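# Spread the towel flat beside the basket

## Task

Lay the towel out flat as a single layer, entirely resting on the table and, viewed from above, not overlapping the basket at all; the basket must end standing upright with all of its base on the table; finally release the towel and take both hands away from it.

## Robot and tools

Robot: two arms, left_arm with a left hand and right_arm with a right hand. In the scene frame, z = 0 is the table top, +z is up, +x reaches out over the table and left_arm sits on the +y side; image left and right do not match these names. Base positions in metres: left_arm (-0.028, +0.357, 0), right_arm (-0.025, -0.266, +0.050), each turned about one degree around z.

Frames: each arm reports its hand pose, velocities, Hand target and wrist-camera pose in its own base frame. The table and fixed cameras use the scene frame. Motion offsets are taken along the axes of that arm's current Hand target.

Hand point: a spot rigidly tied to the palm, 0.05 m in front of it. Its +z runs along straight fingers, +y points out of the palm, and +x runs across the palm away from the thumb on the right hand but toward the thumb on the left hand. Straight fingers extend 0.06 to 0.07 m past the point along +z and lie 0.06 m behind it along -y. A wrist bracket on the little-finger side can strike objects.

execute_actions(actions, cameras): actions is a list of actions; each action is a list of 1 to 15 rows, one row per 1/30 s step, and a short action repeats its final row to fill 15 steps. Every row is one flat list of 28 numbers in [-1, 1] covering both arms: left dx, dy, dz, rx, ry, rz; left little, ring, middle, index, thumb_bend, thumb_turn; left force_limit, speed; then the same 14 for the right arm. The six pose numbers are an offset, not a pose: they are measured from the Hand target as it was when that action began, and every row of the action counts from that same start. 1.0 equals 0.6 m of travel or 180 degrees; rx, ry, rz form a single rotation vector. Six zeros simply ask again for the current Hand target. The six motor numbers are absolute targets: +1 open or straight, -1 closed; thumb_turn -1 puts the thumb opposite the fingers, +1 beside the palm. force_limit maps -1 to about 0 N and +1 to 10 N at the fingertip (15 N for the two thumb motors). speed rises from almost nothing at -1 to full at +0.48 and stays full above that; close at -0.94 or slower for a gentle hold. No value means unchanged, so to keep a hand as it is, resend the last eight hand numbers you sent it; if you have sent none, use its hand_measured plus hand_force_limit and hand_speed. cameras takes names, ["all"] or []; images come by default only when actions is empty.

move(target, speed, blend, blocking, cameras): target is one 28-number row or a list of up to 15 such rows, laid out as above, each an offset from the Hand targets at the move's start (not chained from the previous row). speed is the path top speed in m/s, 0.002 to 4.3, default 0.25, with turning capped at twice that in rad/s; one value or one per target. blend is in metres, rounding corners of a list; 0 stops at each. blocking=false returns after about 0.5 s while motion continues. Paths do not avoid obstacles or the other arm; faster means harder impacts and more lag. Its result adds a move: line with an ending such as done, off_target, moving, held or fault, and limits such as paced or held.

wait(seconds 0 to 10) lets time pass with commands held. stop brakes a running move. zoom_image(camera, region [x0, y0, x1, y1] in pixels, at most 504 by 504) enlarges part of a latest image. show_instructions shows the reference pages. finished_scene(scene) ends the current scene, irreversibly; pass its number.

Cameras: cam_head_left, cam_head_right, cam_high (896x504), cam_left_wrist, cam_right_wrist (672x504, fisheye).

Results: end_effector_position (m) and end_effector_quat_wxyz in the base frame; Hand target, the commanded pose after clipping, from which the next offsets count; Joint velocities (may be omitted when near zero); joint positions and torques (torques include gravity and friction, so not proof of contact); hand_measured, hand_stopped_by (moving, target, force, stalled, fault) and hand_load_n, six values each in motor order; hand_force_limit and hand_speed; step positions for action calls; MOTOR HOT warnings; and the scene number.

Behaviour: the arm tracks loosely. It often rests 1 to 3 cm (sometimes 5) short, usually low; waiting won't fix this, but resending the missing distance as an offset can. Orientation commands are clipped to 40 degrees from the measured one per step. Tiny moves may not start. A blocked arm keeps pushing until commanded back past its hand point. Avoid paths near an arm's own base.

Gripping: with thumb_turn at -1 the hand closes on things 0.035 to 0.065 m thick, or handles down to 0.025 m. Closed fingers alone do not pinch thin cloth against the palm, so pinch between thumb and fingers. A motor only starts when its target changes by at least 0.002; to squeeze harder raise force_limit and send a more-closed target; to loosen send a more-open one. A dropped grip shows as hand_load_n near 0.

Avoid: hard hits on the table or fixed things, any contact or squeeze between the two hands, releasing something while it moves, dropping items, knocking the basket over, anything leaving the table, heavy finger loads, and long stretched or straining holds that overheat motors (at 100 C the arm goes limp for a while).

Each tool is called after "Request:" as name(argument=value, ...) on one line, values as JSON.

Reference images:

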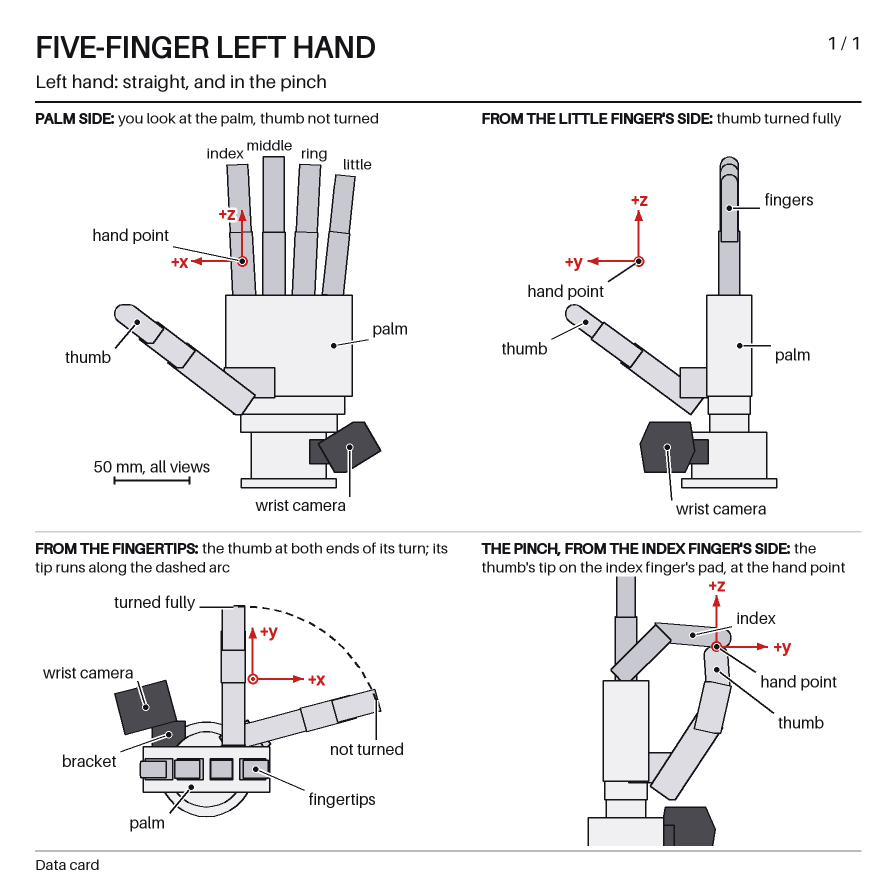

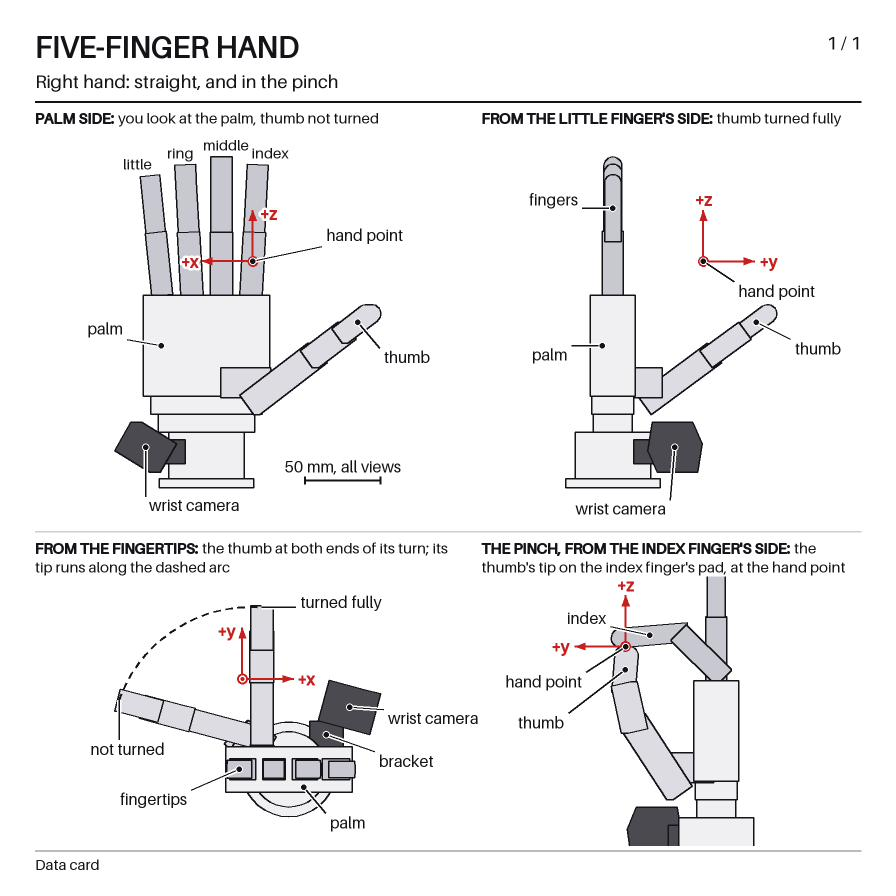

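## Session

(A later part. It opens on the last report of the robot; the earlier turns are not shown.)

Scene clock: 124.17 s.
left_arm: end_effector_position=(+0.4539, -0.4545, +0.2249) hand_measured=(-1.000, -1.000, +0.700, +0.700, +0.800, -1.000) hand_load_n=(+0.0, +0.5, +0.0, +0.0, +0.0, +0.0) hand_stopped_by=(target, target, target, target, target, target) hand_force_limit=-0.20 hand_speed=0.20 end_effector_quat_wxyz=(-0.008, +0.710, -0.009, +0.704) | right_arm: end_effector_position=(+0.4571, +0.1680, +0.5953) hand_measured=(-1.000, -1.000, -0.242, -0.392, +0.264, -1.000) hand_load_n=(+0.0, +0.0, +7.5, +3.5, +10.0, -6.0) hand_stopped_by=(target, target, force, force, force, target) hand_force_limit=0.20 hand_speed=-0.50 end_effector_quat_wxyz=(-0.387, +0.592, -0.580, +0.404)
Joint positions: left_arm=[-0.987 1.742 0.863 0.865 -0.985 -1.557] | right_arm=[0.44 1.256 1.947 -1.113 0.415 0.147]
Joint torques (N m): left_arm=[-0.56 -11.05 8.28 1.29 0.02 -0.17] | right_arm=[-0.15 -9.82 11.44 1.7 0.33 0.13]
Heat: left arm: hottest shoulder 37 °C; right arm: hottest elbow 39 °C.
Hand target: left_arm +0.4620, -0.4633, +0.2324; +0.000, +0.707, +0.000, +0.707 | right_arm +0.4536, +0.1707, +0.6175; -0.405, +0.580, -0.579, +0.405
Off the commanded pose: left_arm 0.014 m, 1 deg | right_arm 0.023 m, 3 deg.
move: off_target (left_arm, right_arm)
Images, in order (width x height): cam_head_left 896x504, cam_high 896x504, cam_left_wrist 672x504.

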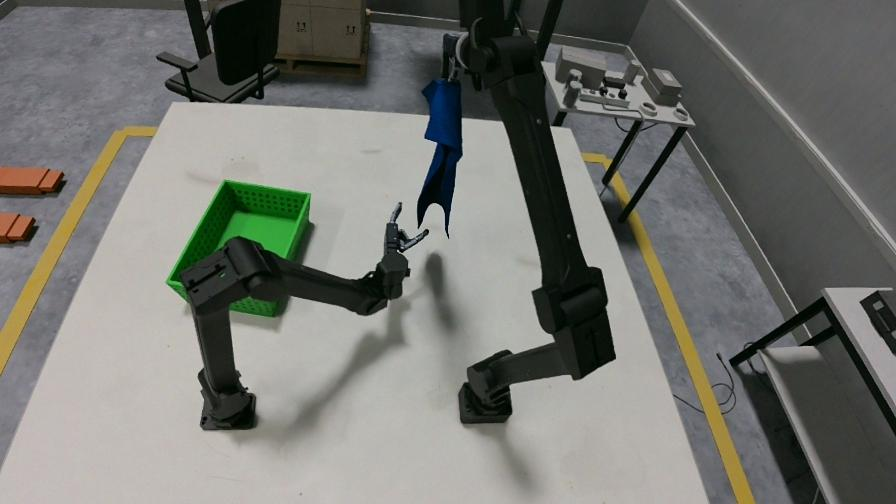

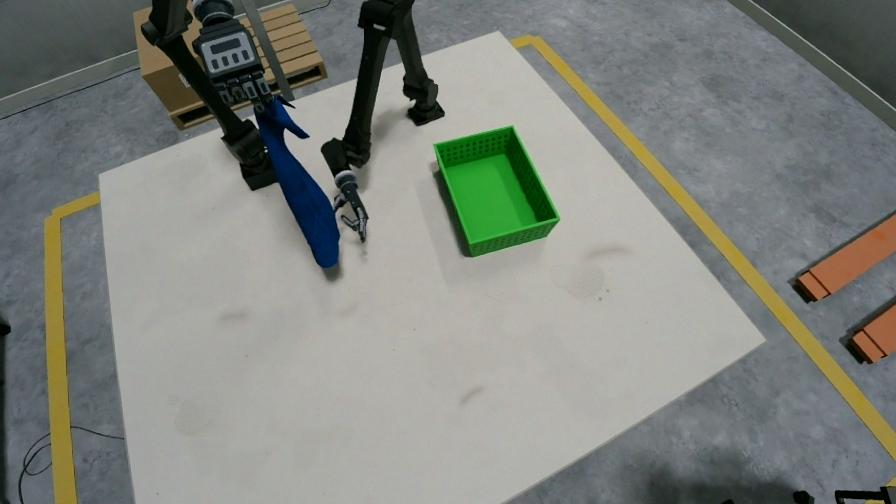

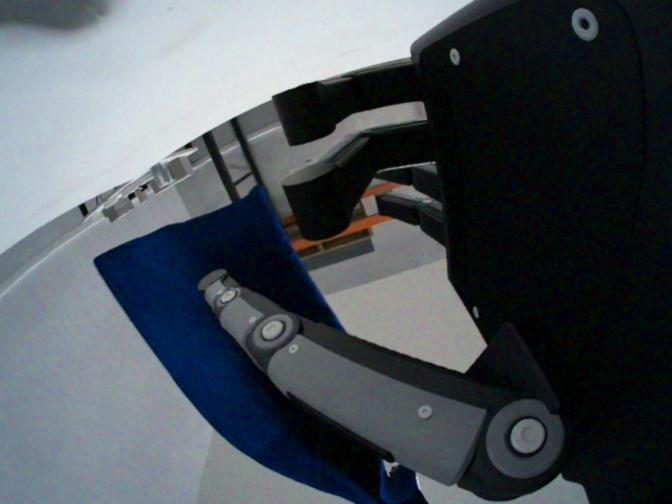

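Request:
zoom_image(camera="cam_high", region=[260, 140, 430, 290])

Request:
zoom_image(camera="cam_head_left", region=[370, 160, 490, 270])

Scaled by 2.965 from the camera's 896x504 image, which has a finer 1280x720 frame.

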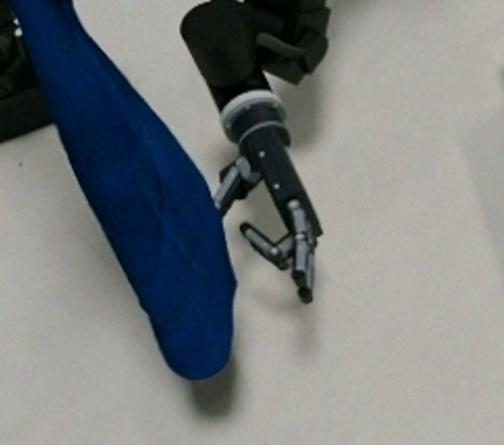

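Scaled by 4.200 from the camera's 896x504 image, which has a finer 1280x720 frame.

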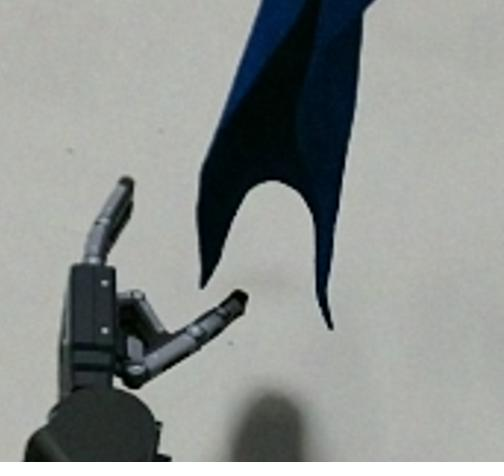

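Request:
move(target=[-0.015,0.005,0.03,0,0,0,-1,-1,0.7,0.7,0.8,-1,-0.2,0.2,0,0,0,0,0,0,-1,-1,-0.7,-0.7,0.25,-1,0.2,-0.5], speed=0.08, cameras=["cam_head_left","cam_high","cam_left_wrist"])

Request:
zoom_image(camera="cam_high", region=[260, 140, 430, 290])

Request:
zoom_image(camera="cam_head_left", region=[370, 160, 490, 270])

Scene clock: 129.10 s.
left_arm: end_effector_position=(+0.4706, -0.4587, +0.2129) hand_measured=(-1.000, -1.000, +0.700, +0.700, +0.800, -1.000) hand_load_n=(+0.0, +0.0, +0.0, +0.0, +0.0, +0.0) hand_stopped_by=(target, target, target, target, target, target) hand_force_limit=-0.20 hand_speed=0.20 end_effector_quat_wxyz=(-0.011, +0.712, -0.013, +0.702) | right_arm: end_effector_position=(+0.4571, +0.1680, +0.5953) hand_measured=(-1.000, -1.000, -0.242, -0.392, +0.264, -1.000) hand_load_n=(+0.0, +0.0, +7.5, +3.5, +10.5, -6.0) hand_stopped_by=(target, target, force, force, force, target) hand_force_limit=0.20 hand_speed=-0.50 end_effector_quat_wxyz=(-0.387, +0.592, -0.580, +0.404)
Joint positions: left_arm=[-0.962 1.786 0.896 0.865 -0.958 -1.557] | right_arm=[0.44 1.256 1.947 -1.113 0.415 0.147]
Joint torques (N m): left_arm=[-0.15 -11.4 8.12 1.63 0.01 -0.21] | right_arm=[-0.03 -9.35 11.43 1.73 0.33 0.14]
Heat: left arm: hottest shoulder 37 °C; right arm: hottest elbow 39 °C.
Hand target: left_arm +0.4801, -0.4662, +0.2236; +0.000, +0.707, +0.000, +0.707 | right_arm +0.4536, +0.1707, +0.6175; -0.405, +0.580, -0.579, +0.405
Off the commanded pose: left_arm 0.016 m, 2 deg | right_arm 0.023 m, 3 deg.
move: off_target (left_arm, right_arm)
Images, in order (width x height): cam_head_left 896x504, cam_high 896x504, cam_left_wrist 672x504.

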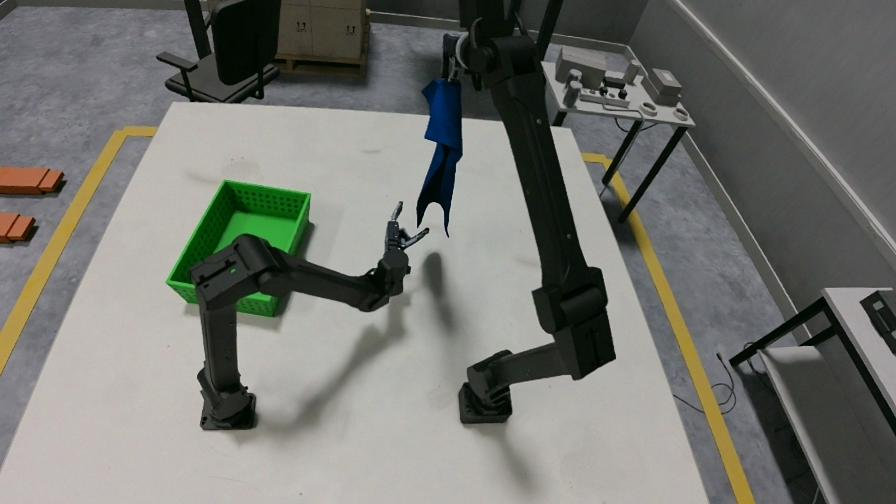

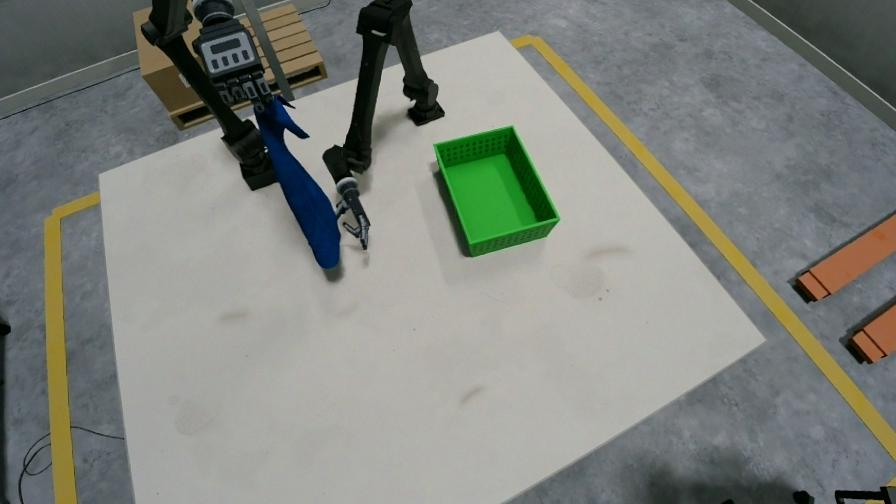

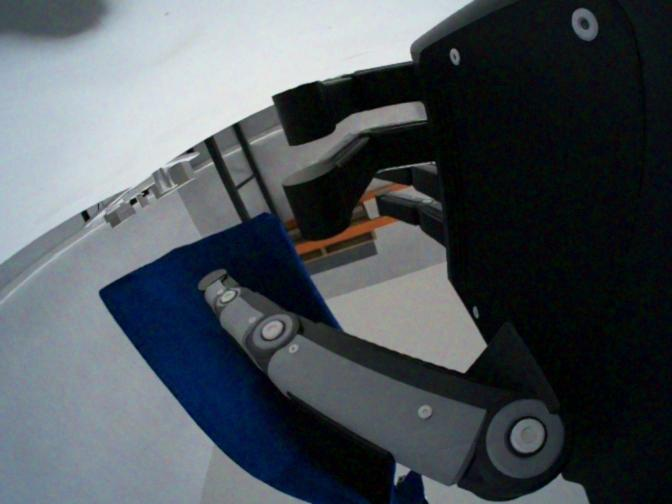

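Scaled by 2.965 from the camera's 896x504 image, which has a finer 1280x720 frame.

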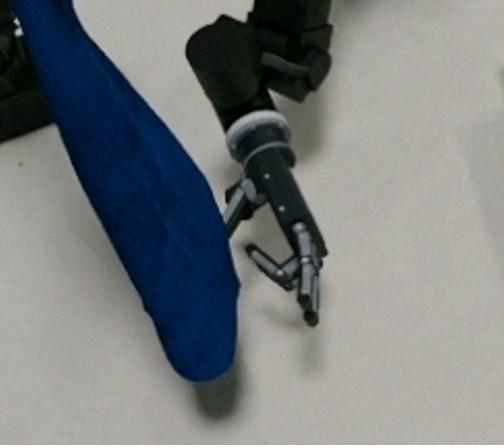

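Scaled by 4.200 from the camera's 896x504 image, which has a finer 1280x720 frame.

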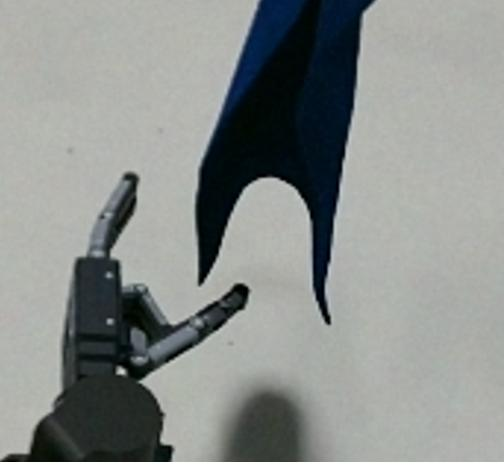

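Request:
move(target=[0,0,0,0,0,0,-1,-1,0.1,0.1,0.3,-1,-0.2,0.0,0,0,0,0,0,0,-1,-1,-0.7,-0.7,0.25,-1,0.2,-0.5], speed=0.08, cameras=["cam_head_left","cam_high","cam_left_wrist"])

Request:
zoom_image(camera="cam_head_left", region=[370, 160, 490, 270])

Request:
zoom_image(camera="cam_left_wrist", region=[50, 150, 450, 450])

Scene clock: 130.73 s.
left_arm: end_effector_position=(+0.4706, -0.4588, +0.2129) hand_measured=(-1.000, -1.000, +0.100, +0.100, +0.300, -1.000) hand_load_n=(+0.0, +0.0, +0.0, +0.0, +0.0, +0.0) hand_stopped_by=(target, target, target, target, target, target) hand_force_limit=-0.20 hand_speed=0.00 end_effector_quat_wxyz=(-0.011, +0.712, -0.014, +0.702) | right_arm: end_effector_position=(+0.4571, +0.1680, +0.5953) hand_measured=(-1.000, -1.000, -0.242, -0.392, +0.264, -1.000) hand_load_n=(+0.0, +0.0, +7.5, +3.5, +10.0, -6.0) hand_stopped_by=(target, target, force, force, force, target) hand_force_limit=0.20 hand_speed=-0.50 end_effector_quat_wxyz=(-0.387, +0.592, -0.580, +0.404)
Joint positions: left_arm=[-0.962 1.786 0.896 0.865 -0.958 -1.557] | right_arm=[0.44 1.256 1.947 -1.113 0.415 0.147]
Joint torques (N m): left_arm=[0.21 -11.99 8.12 1.66 0.02 -0.19] | right_arm=[0.03 -9.93 11.43 1.66 0.34 0.1]
Heat: left arm: hottest shoulder 37 °C; right arm: hottest elbow 39 °C.
Hand target: left_arm +0.4801, -0.4663, +0.2236; +0.000, +0.707, +0.000, +0.707 | right_arm +0.4536, +0.1707, +0.6175; -0.405, +0.580, -0.579, +0.405
Off the commanded pose: left_arm 0.016 m, 2 deg | right_arm 0.023 m, 3 deg.
move: off_target (left_arm, right_arm)
Images, in order (width x height): cam_head_left 896x504, cam_high 896x504, cam_left_wrist 672x504.

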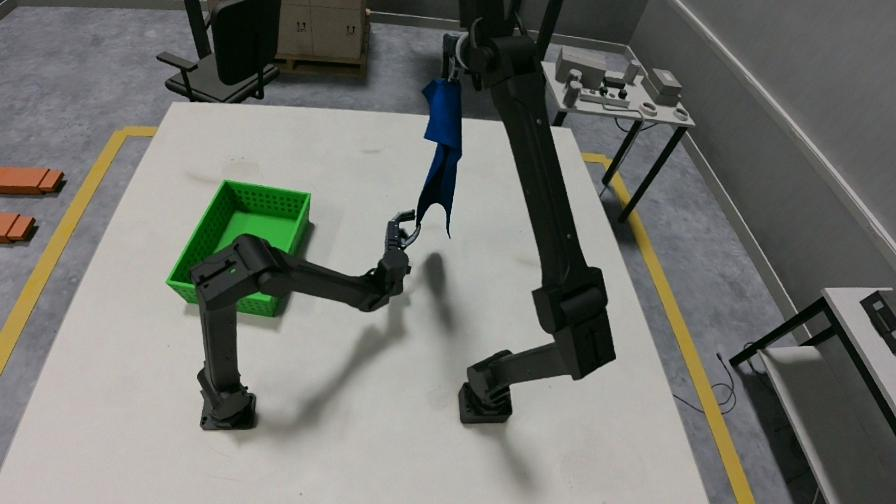

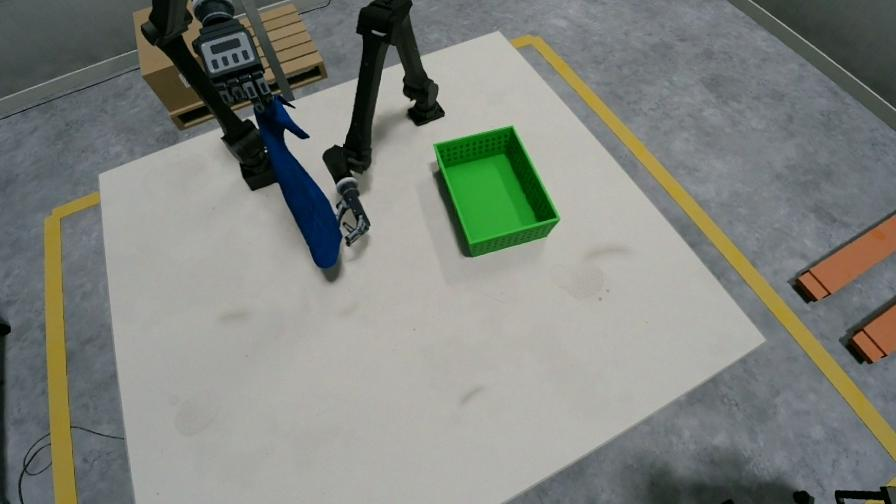

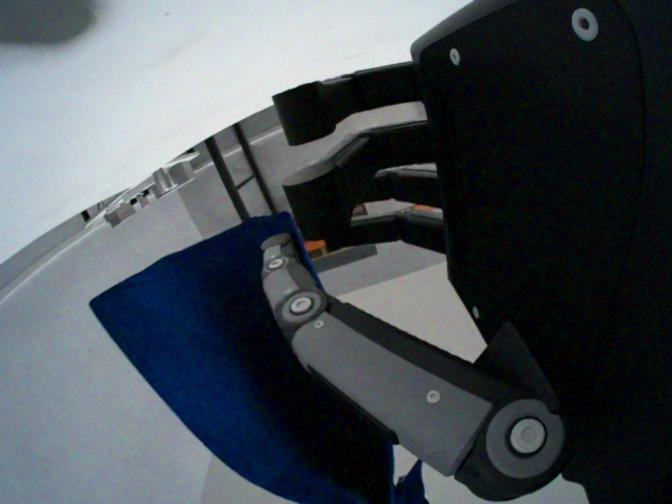

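Scaled by 4.200 from the camera's 896x504 image, which has a finer 1280x720 frame.

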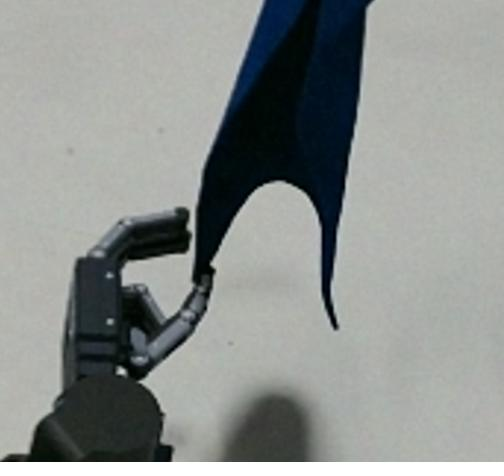

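Scaled by 1.260 from the camera's 672x504 image, which has a finer 960x720 frame.

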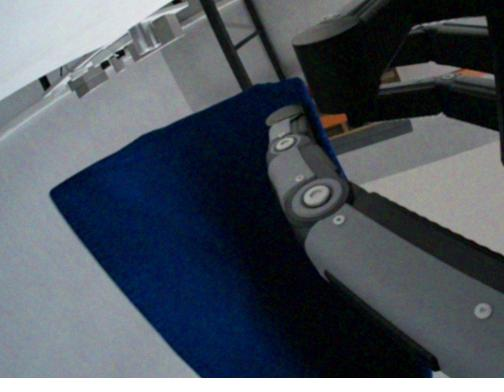

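Request:
move(target=[[0.02,0,0.012,0,0,0,-1,-1,0.1,0.1,0.3,-1,-0.2,0.0,0,0,0,0,0,0,-1,-1,-0.7,-0.7,0.25,-1,0.2,-0.5],[0.02,0,0.012,0,0,0,-1,-1,-0.6,-0.6,0.3,-1,0.0,-0.4,0,0,0,0,0,0,-1,-1,-0.7,-0.7,0.25,-1,0.2,-0.5]], speed=0.06, cameras=["cam_head_left","cam_left_wrist"])

Request:
zoom_image(camera="cam_head_left", region=[370, 160, 490, 270])

Request:
zoom_image(camera="cam_left_wrist", region=[50, 150, 450, 450])

Scene clock: 133.13 s.
left_arm: end_effector_position=(+0.4776, -0.4610, +0.2157) hand_measured=(-1.000, -1.000, -0.276, -0.334, +0.302, -1.000) hand_load_n=(+0.0, +0.0, +8.5, +4.5, +5.5, -0.5) hand_stopped_by=(target, target, force, force, target, target) hand_force_limit=0.00 hand_speed=-0.40 end_effector_quat_wxyz=(-0.012, +0.714, -0.016, +0.700) | right_arm: end_effector_position=(+0.4571, +0.1680, +0.5953) hand_measured=(-1.000, -1.000, -0.242, -0.392, +0.264, -1.000) hand_load_n=(+0.0, +0.0, +7.5, +3.5, +10.0, -6.0) hand_stopped_by=(target, target, force, force, force, target) hand_force_limit=0.20 hand_speed=-0.50 end_effector_quat_wxyz=(-0.387, +0.592, -0.580, +0.404)
Joint positions: left_arm=[-0.952 1.786 0.914 0.839 -0.947 -1.557] | right_arm=[0.44 1.256 1.947 -1.113 0.415 0.147]
Joint torques (N m): left_arm=[-0.44 -12.63 8.32 1.36 0.06 -0.22] | right_arm=[-0.21 -9.93 11.49 1.73 0.32 0.11]
Heat: left arm: hottest shoulder 37 °C; right arm: hottest elbow 40 °C.
Hand target: left_arm +0.4873, -0.4662, +0.2356; +0.000, +0.707, +0.000, +0.707 | right_arm +0.4536, +0.1707, +0.6175; -0.405, +0.580, -0.579, +0.405
Off the commanded pose: left_arm 0.023 m, 3 deg | right_arm 0.023 m, 3 deg.
move: off_target (left_arm, right_arm); target 2's new numbers were sent with left_arm's hand 0.023 m and 3 deg from that target
Images, in order (width x height): cam_head_left 896x504, cam_left_wrist 672x504.

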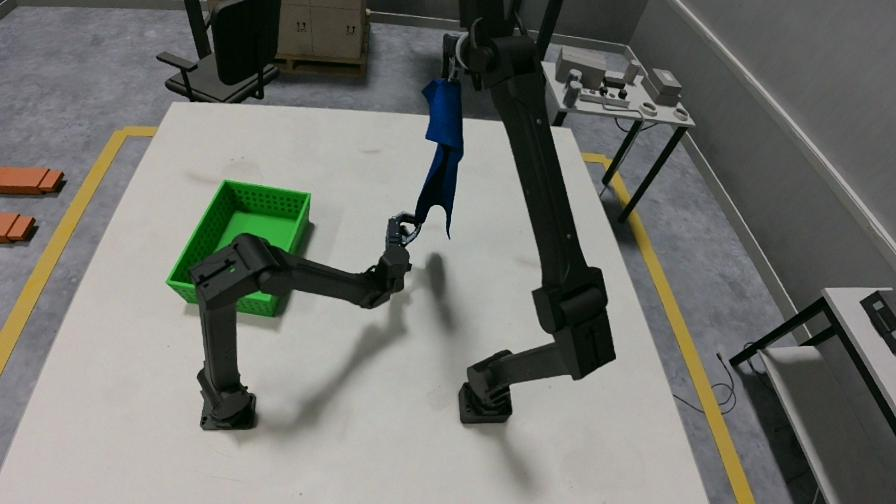

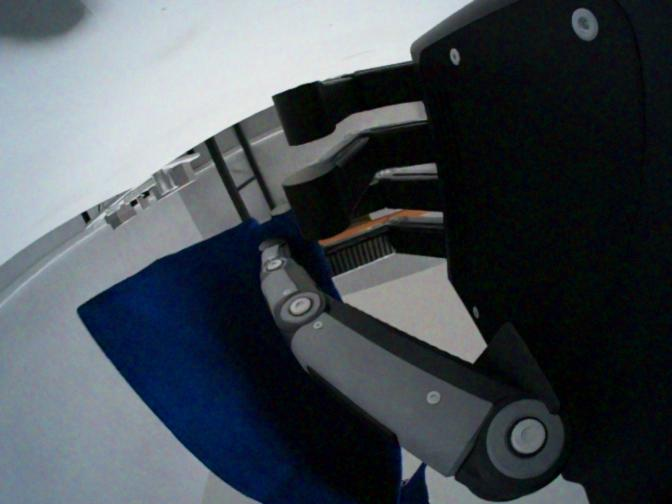

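Scaled by 4.200 from the camera's 896x504 image, which has a finer 1280x720 frame.

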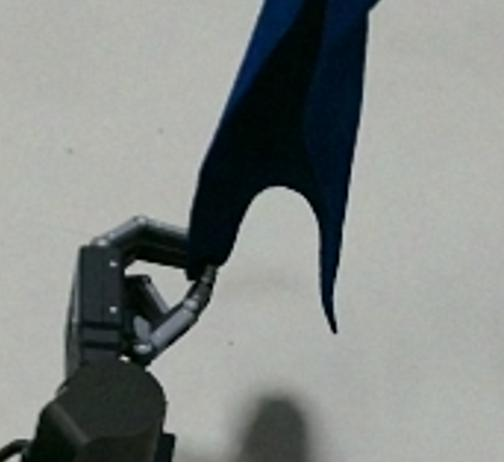

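Scaled by 1.260 from the camera's 672x504 image, which has a finer 960x720 frame.

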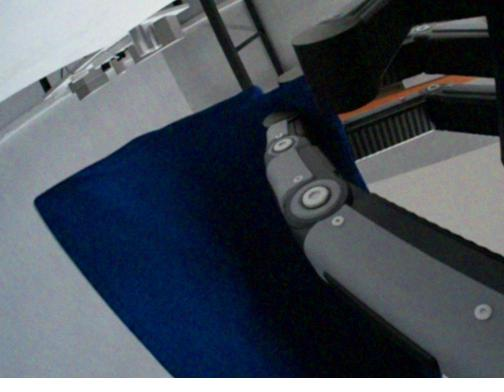

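Request:
move(target=[0.145,-0.134,-0.055,0,0,0.25,-1,-1,-0.7,-0.7,0.25,-1,0.2,-0.5,0.241,0.22,0.055,-0.12,0,0,-1,-1,-0.7,-0.7,0.25,-1,0.2,-0.5], speed=0.12, cameras=["all"])

Scene clock: 142.07 s.
left_arm: end_effector_position=(+0.4524, -0.3909, +0.3140) hand_measured=(-1.000, -1.000, -0.274, -0.370, +0.288, -1.000) hand_load_n=(+0.0, +0.0, +9.0, +9.0, +10.0, -2.5) hand_stopped_by=(target, target, force, force, force, target) hand_force_limit=0.20 hand_speed=-0.50 end_effector_quat_wxyz=(-0.265, +0.656, -0.271, +0.653) | right_arm: end_effector_position=(+0.4454, +0.0295, +0.4810) hand_measured=(-1.000, -1.000, -0.242, -0.392, +0.264, -1.000) hand_load_n=(+0.0, +0.0, +7.5, +3.5, +10.5, -6.0) hand_stopped_by=(target, target, force, force, force, target) hand_force_limit=0.20 hand_speed=-0.50 end_effector_quat_wxyz=(-0.292, +0.642, -0.649, +0.287)
Joint positions: left_arm=[-0.898 1.345 0.861 0.473 -0.891 -0.802] | right_arm=[-0.006 1.221 1.755 -1.261 -0.008 0.008]
Joint torques (N m): left_arm=[-0.15 -9.93 7.65 1.32 0.03 0.12] | right_arm=[-1.32 -11.16 7.42 1.54 0.06 -0.22]
Heat: left arm: hottest shoulder 37 °C; right arm: hottest elbow 39 °C.
Hand target: left_arm +0.4543, -0.3859, +0.3225; -0.270, +0.653, -0.271, +0.653 | right_arm +0.4393, +0.0262, +0.4822; -0.290, +0.645, -0.645, +0.289
Off the commanded pose: left_arm 0.010 m, 1 deg | right_arm 0.007 m, 1 deg.
move: done

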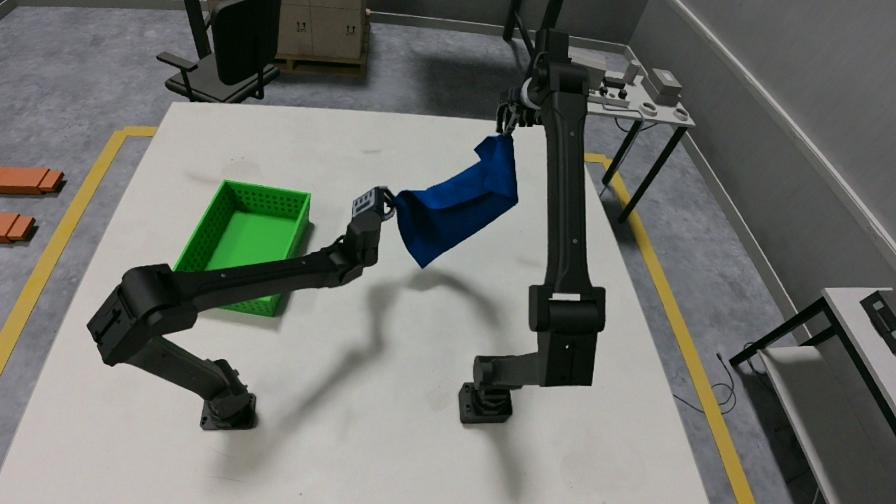

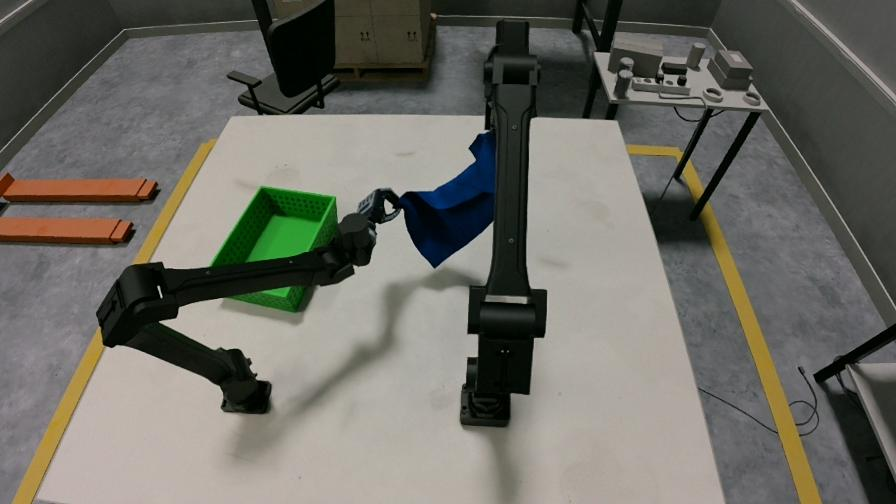

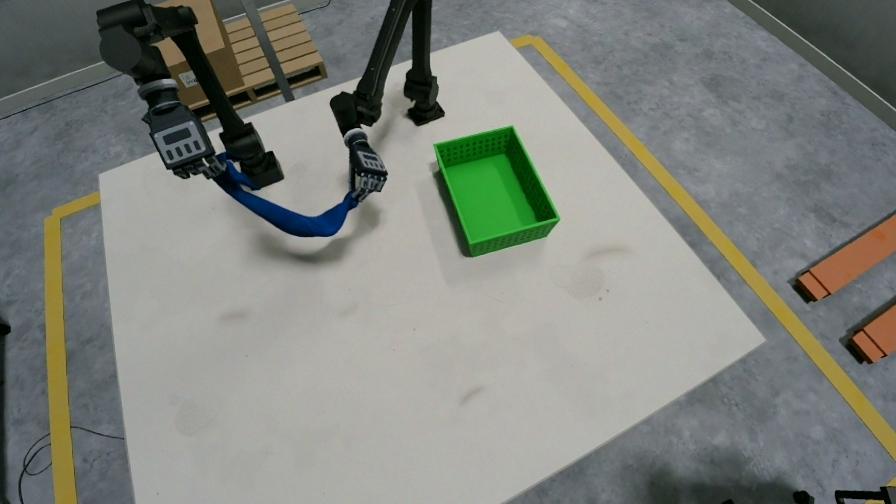

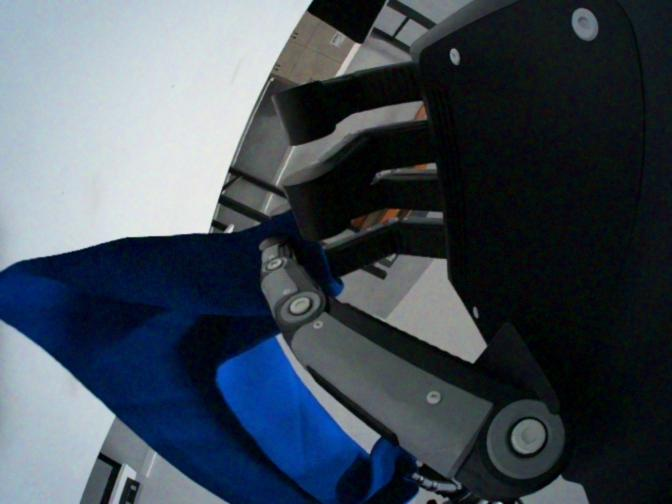

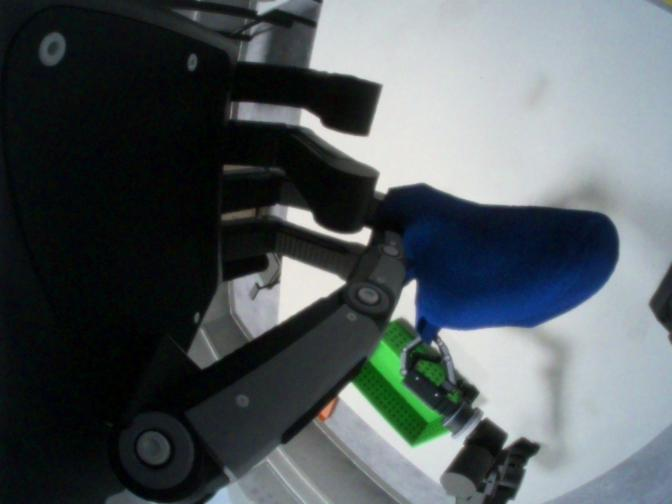

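Request:
zoom_image(camera="cam_head_left", region=[370, 110, 540, 280])

Request:
zoom_image(camera="cam_head_right", region=[370, 110, 540, 280])

Request:
zoom_image(camera="cam_high", region=[180, 120, 400, 250])

Scaled by 2.965 from the camera's 896x504 image, which has a finer 1280x720 frame.

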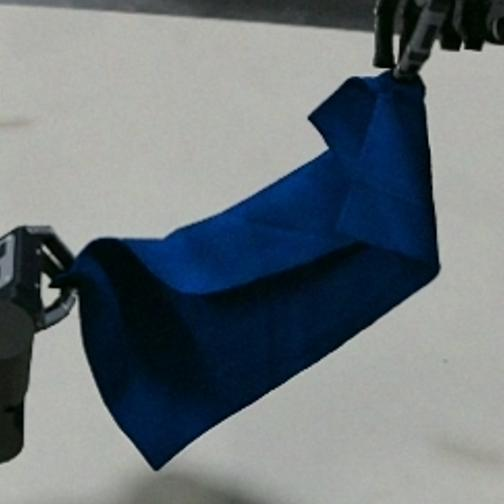

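Scaled by 2.965 from the camera's 896x504 image, which has a finer 1280x720 frame.

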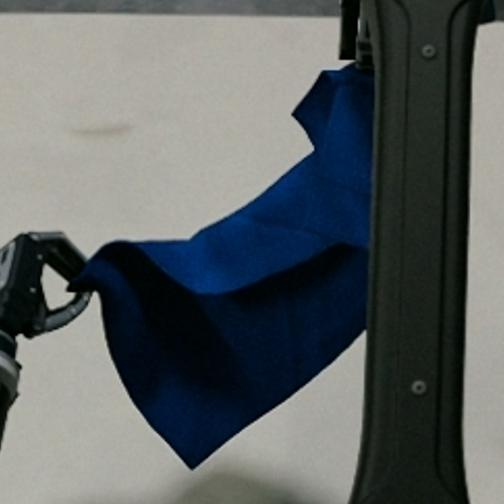

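Scaled by 2.291 from the camera's 896x504 image, which has a finer 1280x720 frame.

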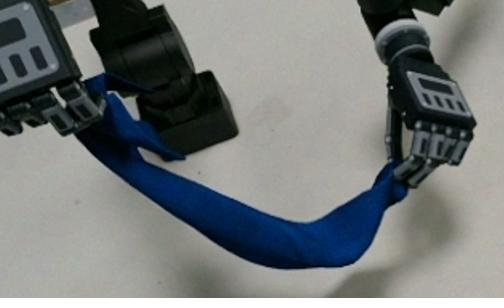

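Request:
zoom_image(camera="cam_head_left", region=[460, 120, 530, 215])

Request:
zoom_image(camera="cam_left_wrist", region=[0, 180, 440, 504])

Scaled by 5.305 from the camera's 896x504 image, which has a finer 1280x720 frame.

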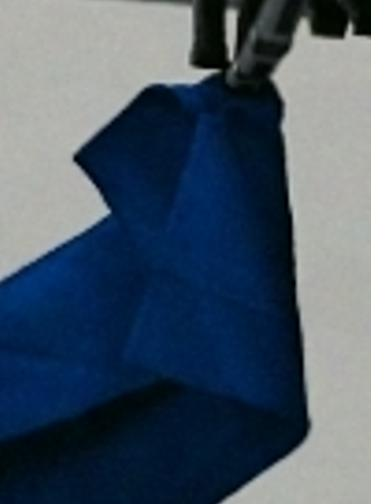

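Scaled by 1.145 from the camera's 672x504 image, which has a finer 960x720 frame.

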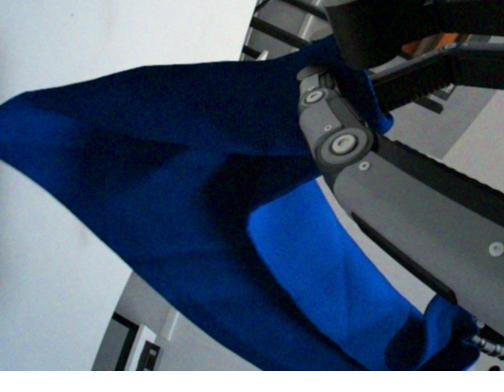

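Request:
zoom_image(camera="cam_right_wrist", region=[340, 150, 640, 380])

Scaled by 1.680 from the camera's 672x504 image, which has a finer 960x720 frame.

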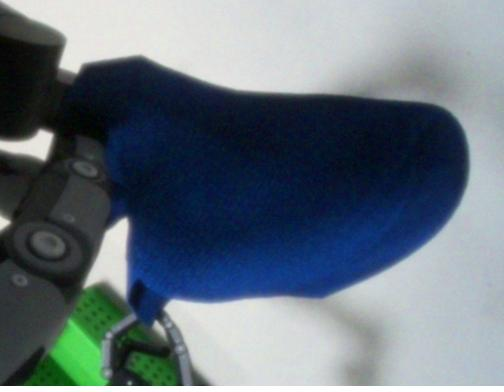

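Request:
move(target=[0.18,-0.19,-0.055,0,0,0.25,-1,-1,-0.7,-0.7,0.25,-1,0.2,-0.5,0.241,0.22,0.055,-0.12,0,0,-1,-1,-0.7,-0.7,0.25,-1,0.2,-0.5], speed=0.12, cameras=["all"])

Scene clock: 150.87 s.
left_arm: end_effector_position=(+0.4229, -0.3794, +0.4470) hand_measured=(-1.000, -1.000, -0.274, -0.370, +0.288, -1.000) hand_load_n=(+0.0, +0.0, +8.5, +9.0, +10.0, -2.0) hand_stopped_by=(target, target, force, force, force, target) hand_force_limit=0.20 hand_speed=-0.50 end_effector_quat_wxyz=(+0.500, -0.501, +0.512, -0.487) | right_arm: end_effector_position=(+0.3786, -0.1153, +0.3674) hand_measured=(-1.000, -1.000, -0.242, -0.392, +0.264, -1.000) hand_load_n=(+0.0, +0.0, +8.0, +3.5, +10.5, -5.5) hand_stopped_by=(target, target, force, force, force, target) hand_force_limit=0.20 hand_speed=-0.50 end_effector_quat_wxyz=(-0.169, +0.683, -0.689, +0.171)
Joint positions: left_arm=[-0.988 1.241 1.257 -0.066 -0.99 -0.018] | right_arm=[-0.403 1.273 1.596 -1.439 -0.18 -0.353]
Joint torques (N m): left_arm=[-0.73 -9.05 12.07 1.26 -0.26 0.2] | right_arm=[-1.49 -10.52 7.58 0.83 -0.03 -0.26]
Heat: left arm: hottest elbow 37 °C; right arm: hottest elbow 39 °C.
Hand target: left_arm +0.4214, -0.3816, +0.4796; +0.500, -0.500, +0.500, -0.500 | right_arm +0.3763, -0.1184, +0.3617; -0.164, +0.688, -0.688, +0.163
Off the commanded pose: left_arm 0.033 m, 2 deg | right_arm 0.007 m, 1 deg.
move: off_target (left_arm)

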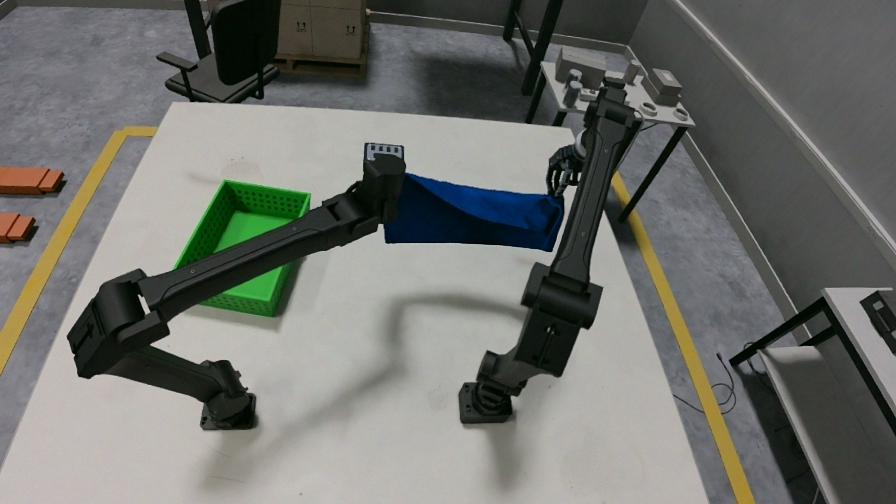

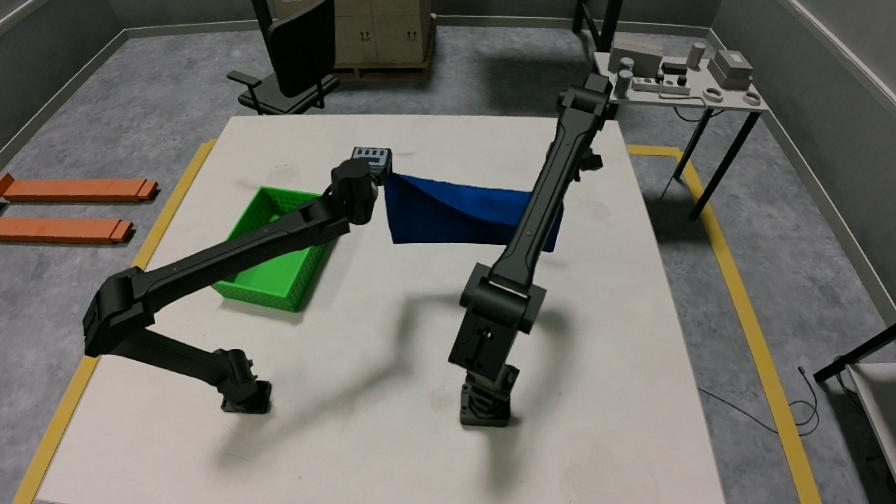

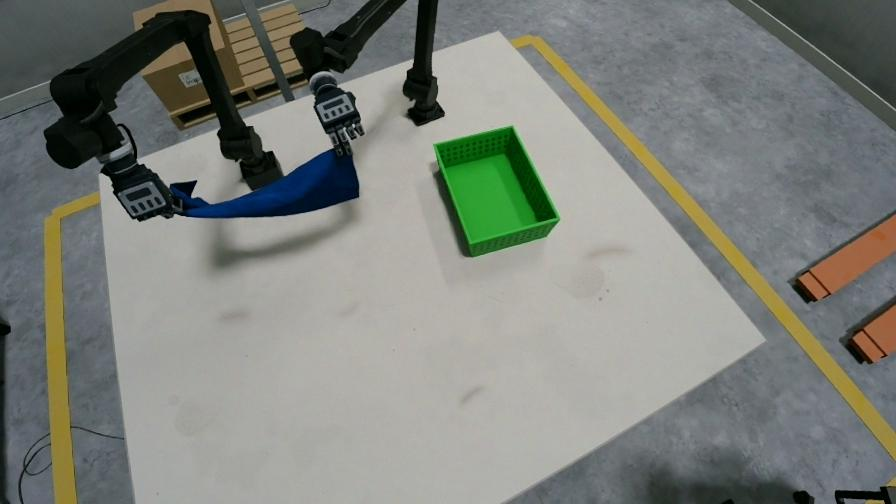

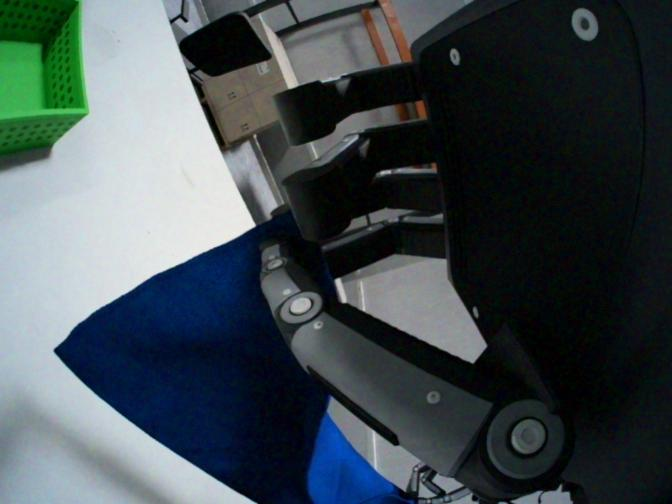

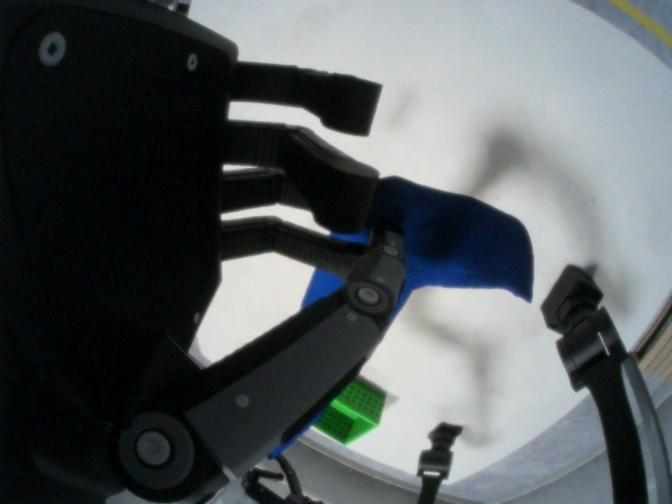

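Request:
zoom_image(camera="cam_head_left", region=[370, 140, 600, 270])

Request:
zoom_image(camera="cam_high", region=[110, 110, 380, 260])

Request:
zoom_image(camera="cam_right_wrist", region=[270, 130, 570, 480])

Scaled by 2.191 from the camera's 896x504 image, which has a finer 1280x720 frame.

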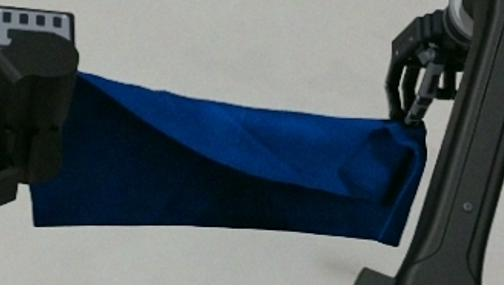

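Scaled by 1.867 from the camera's 896x504 image, which has a finer 1280x720 frame.

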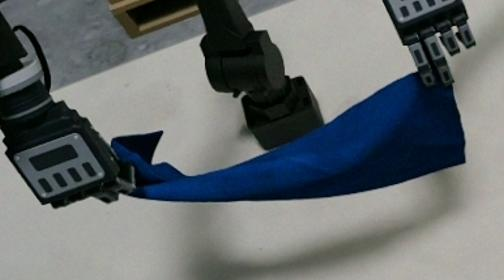

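Scaled by 1.440 from the camera's 672x504 image, which has a finer 960x720 frame.

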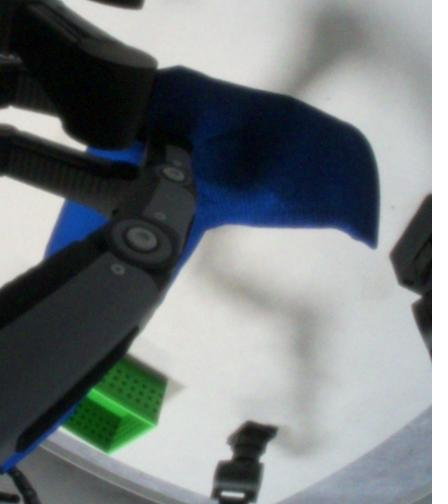

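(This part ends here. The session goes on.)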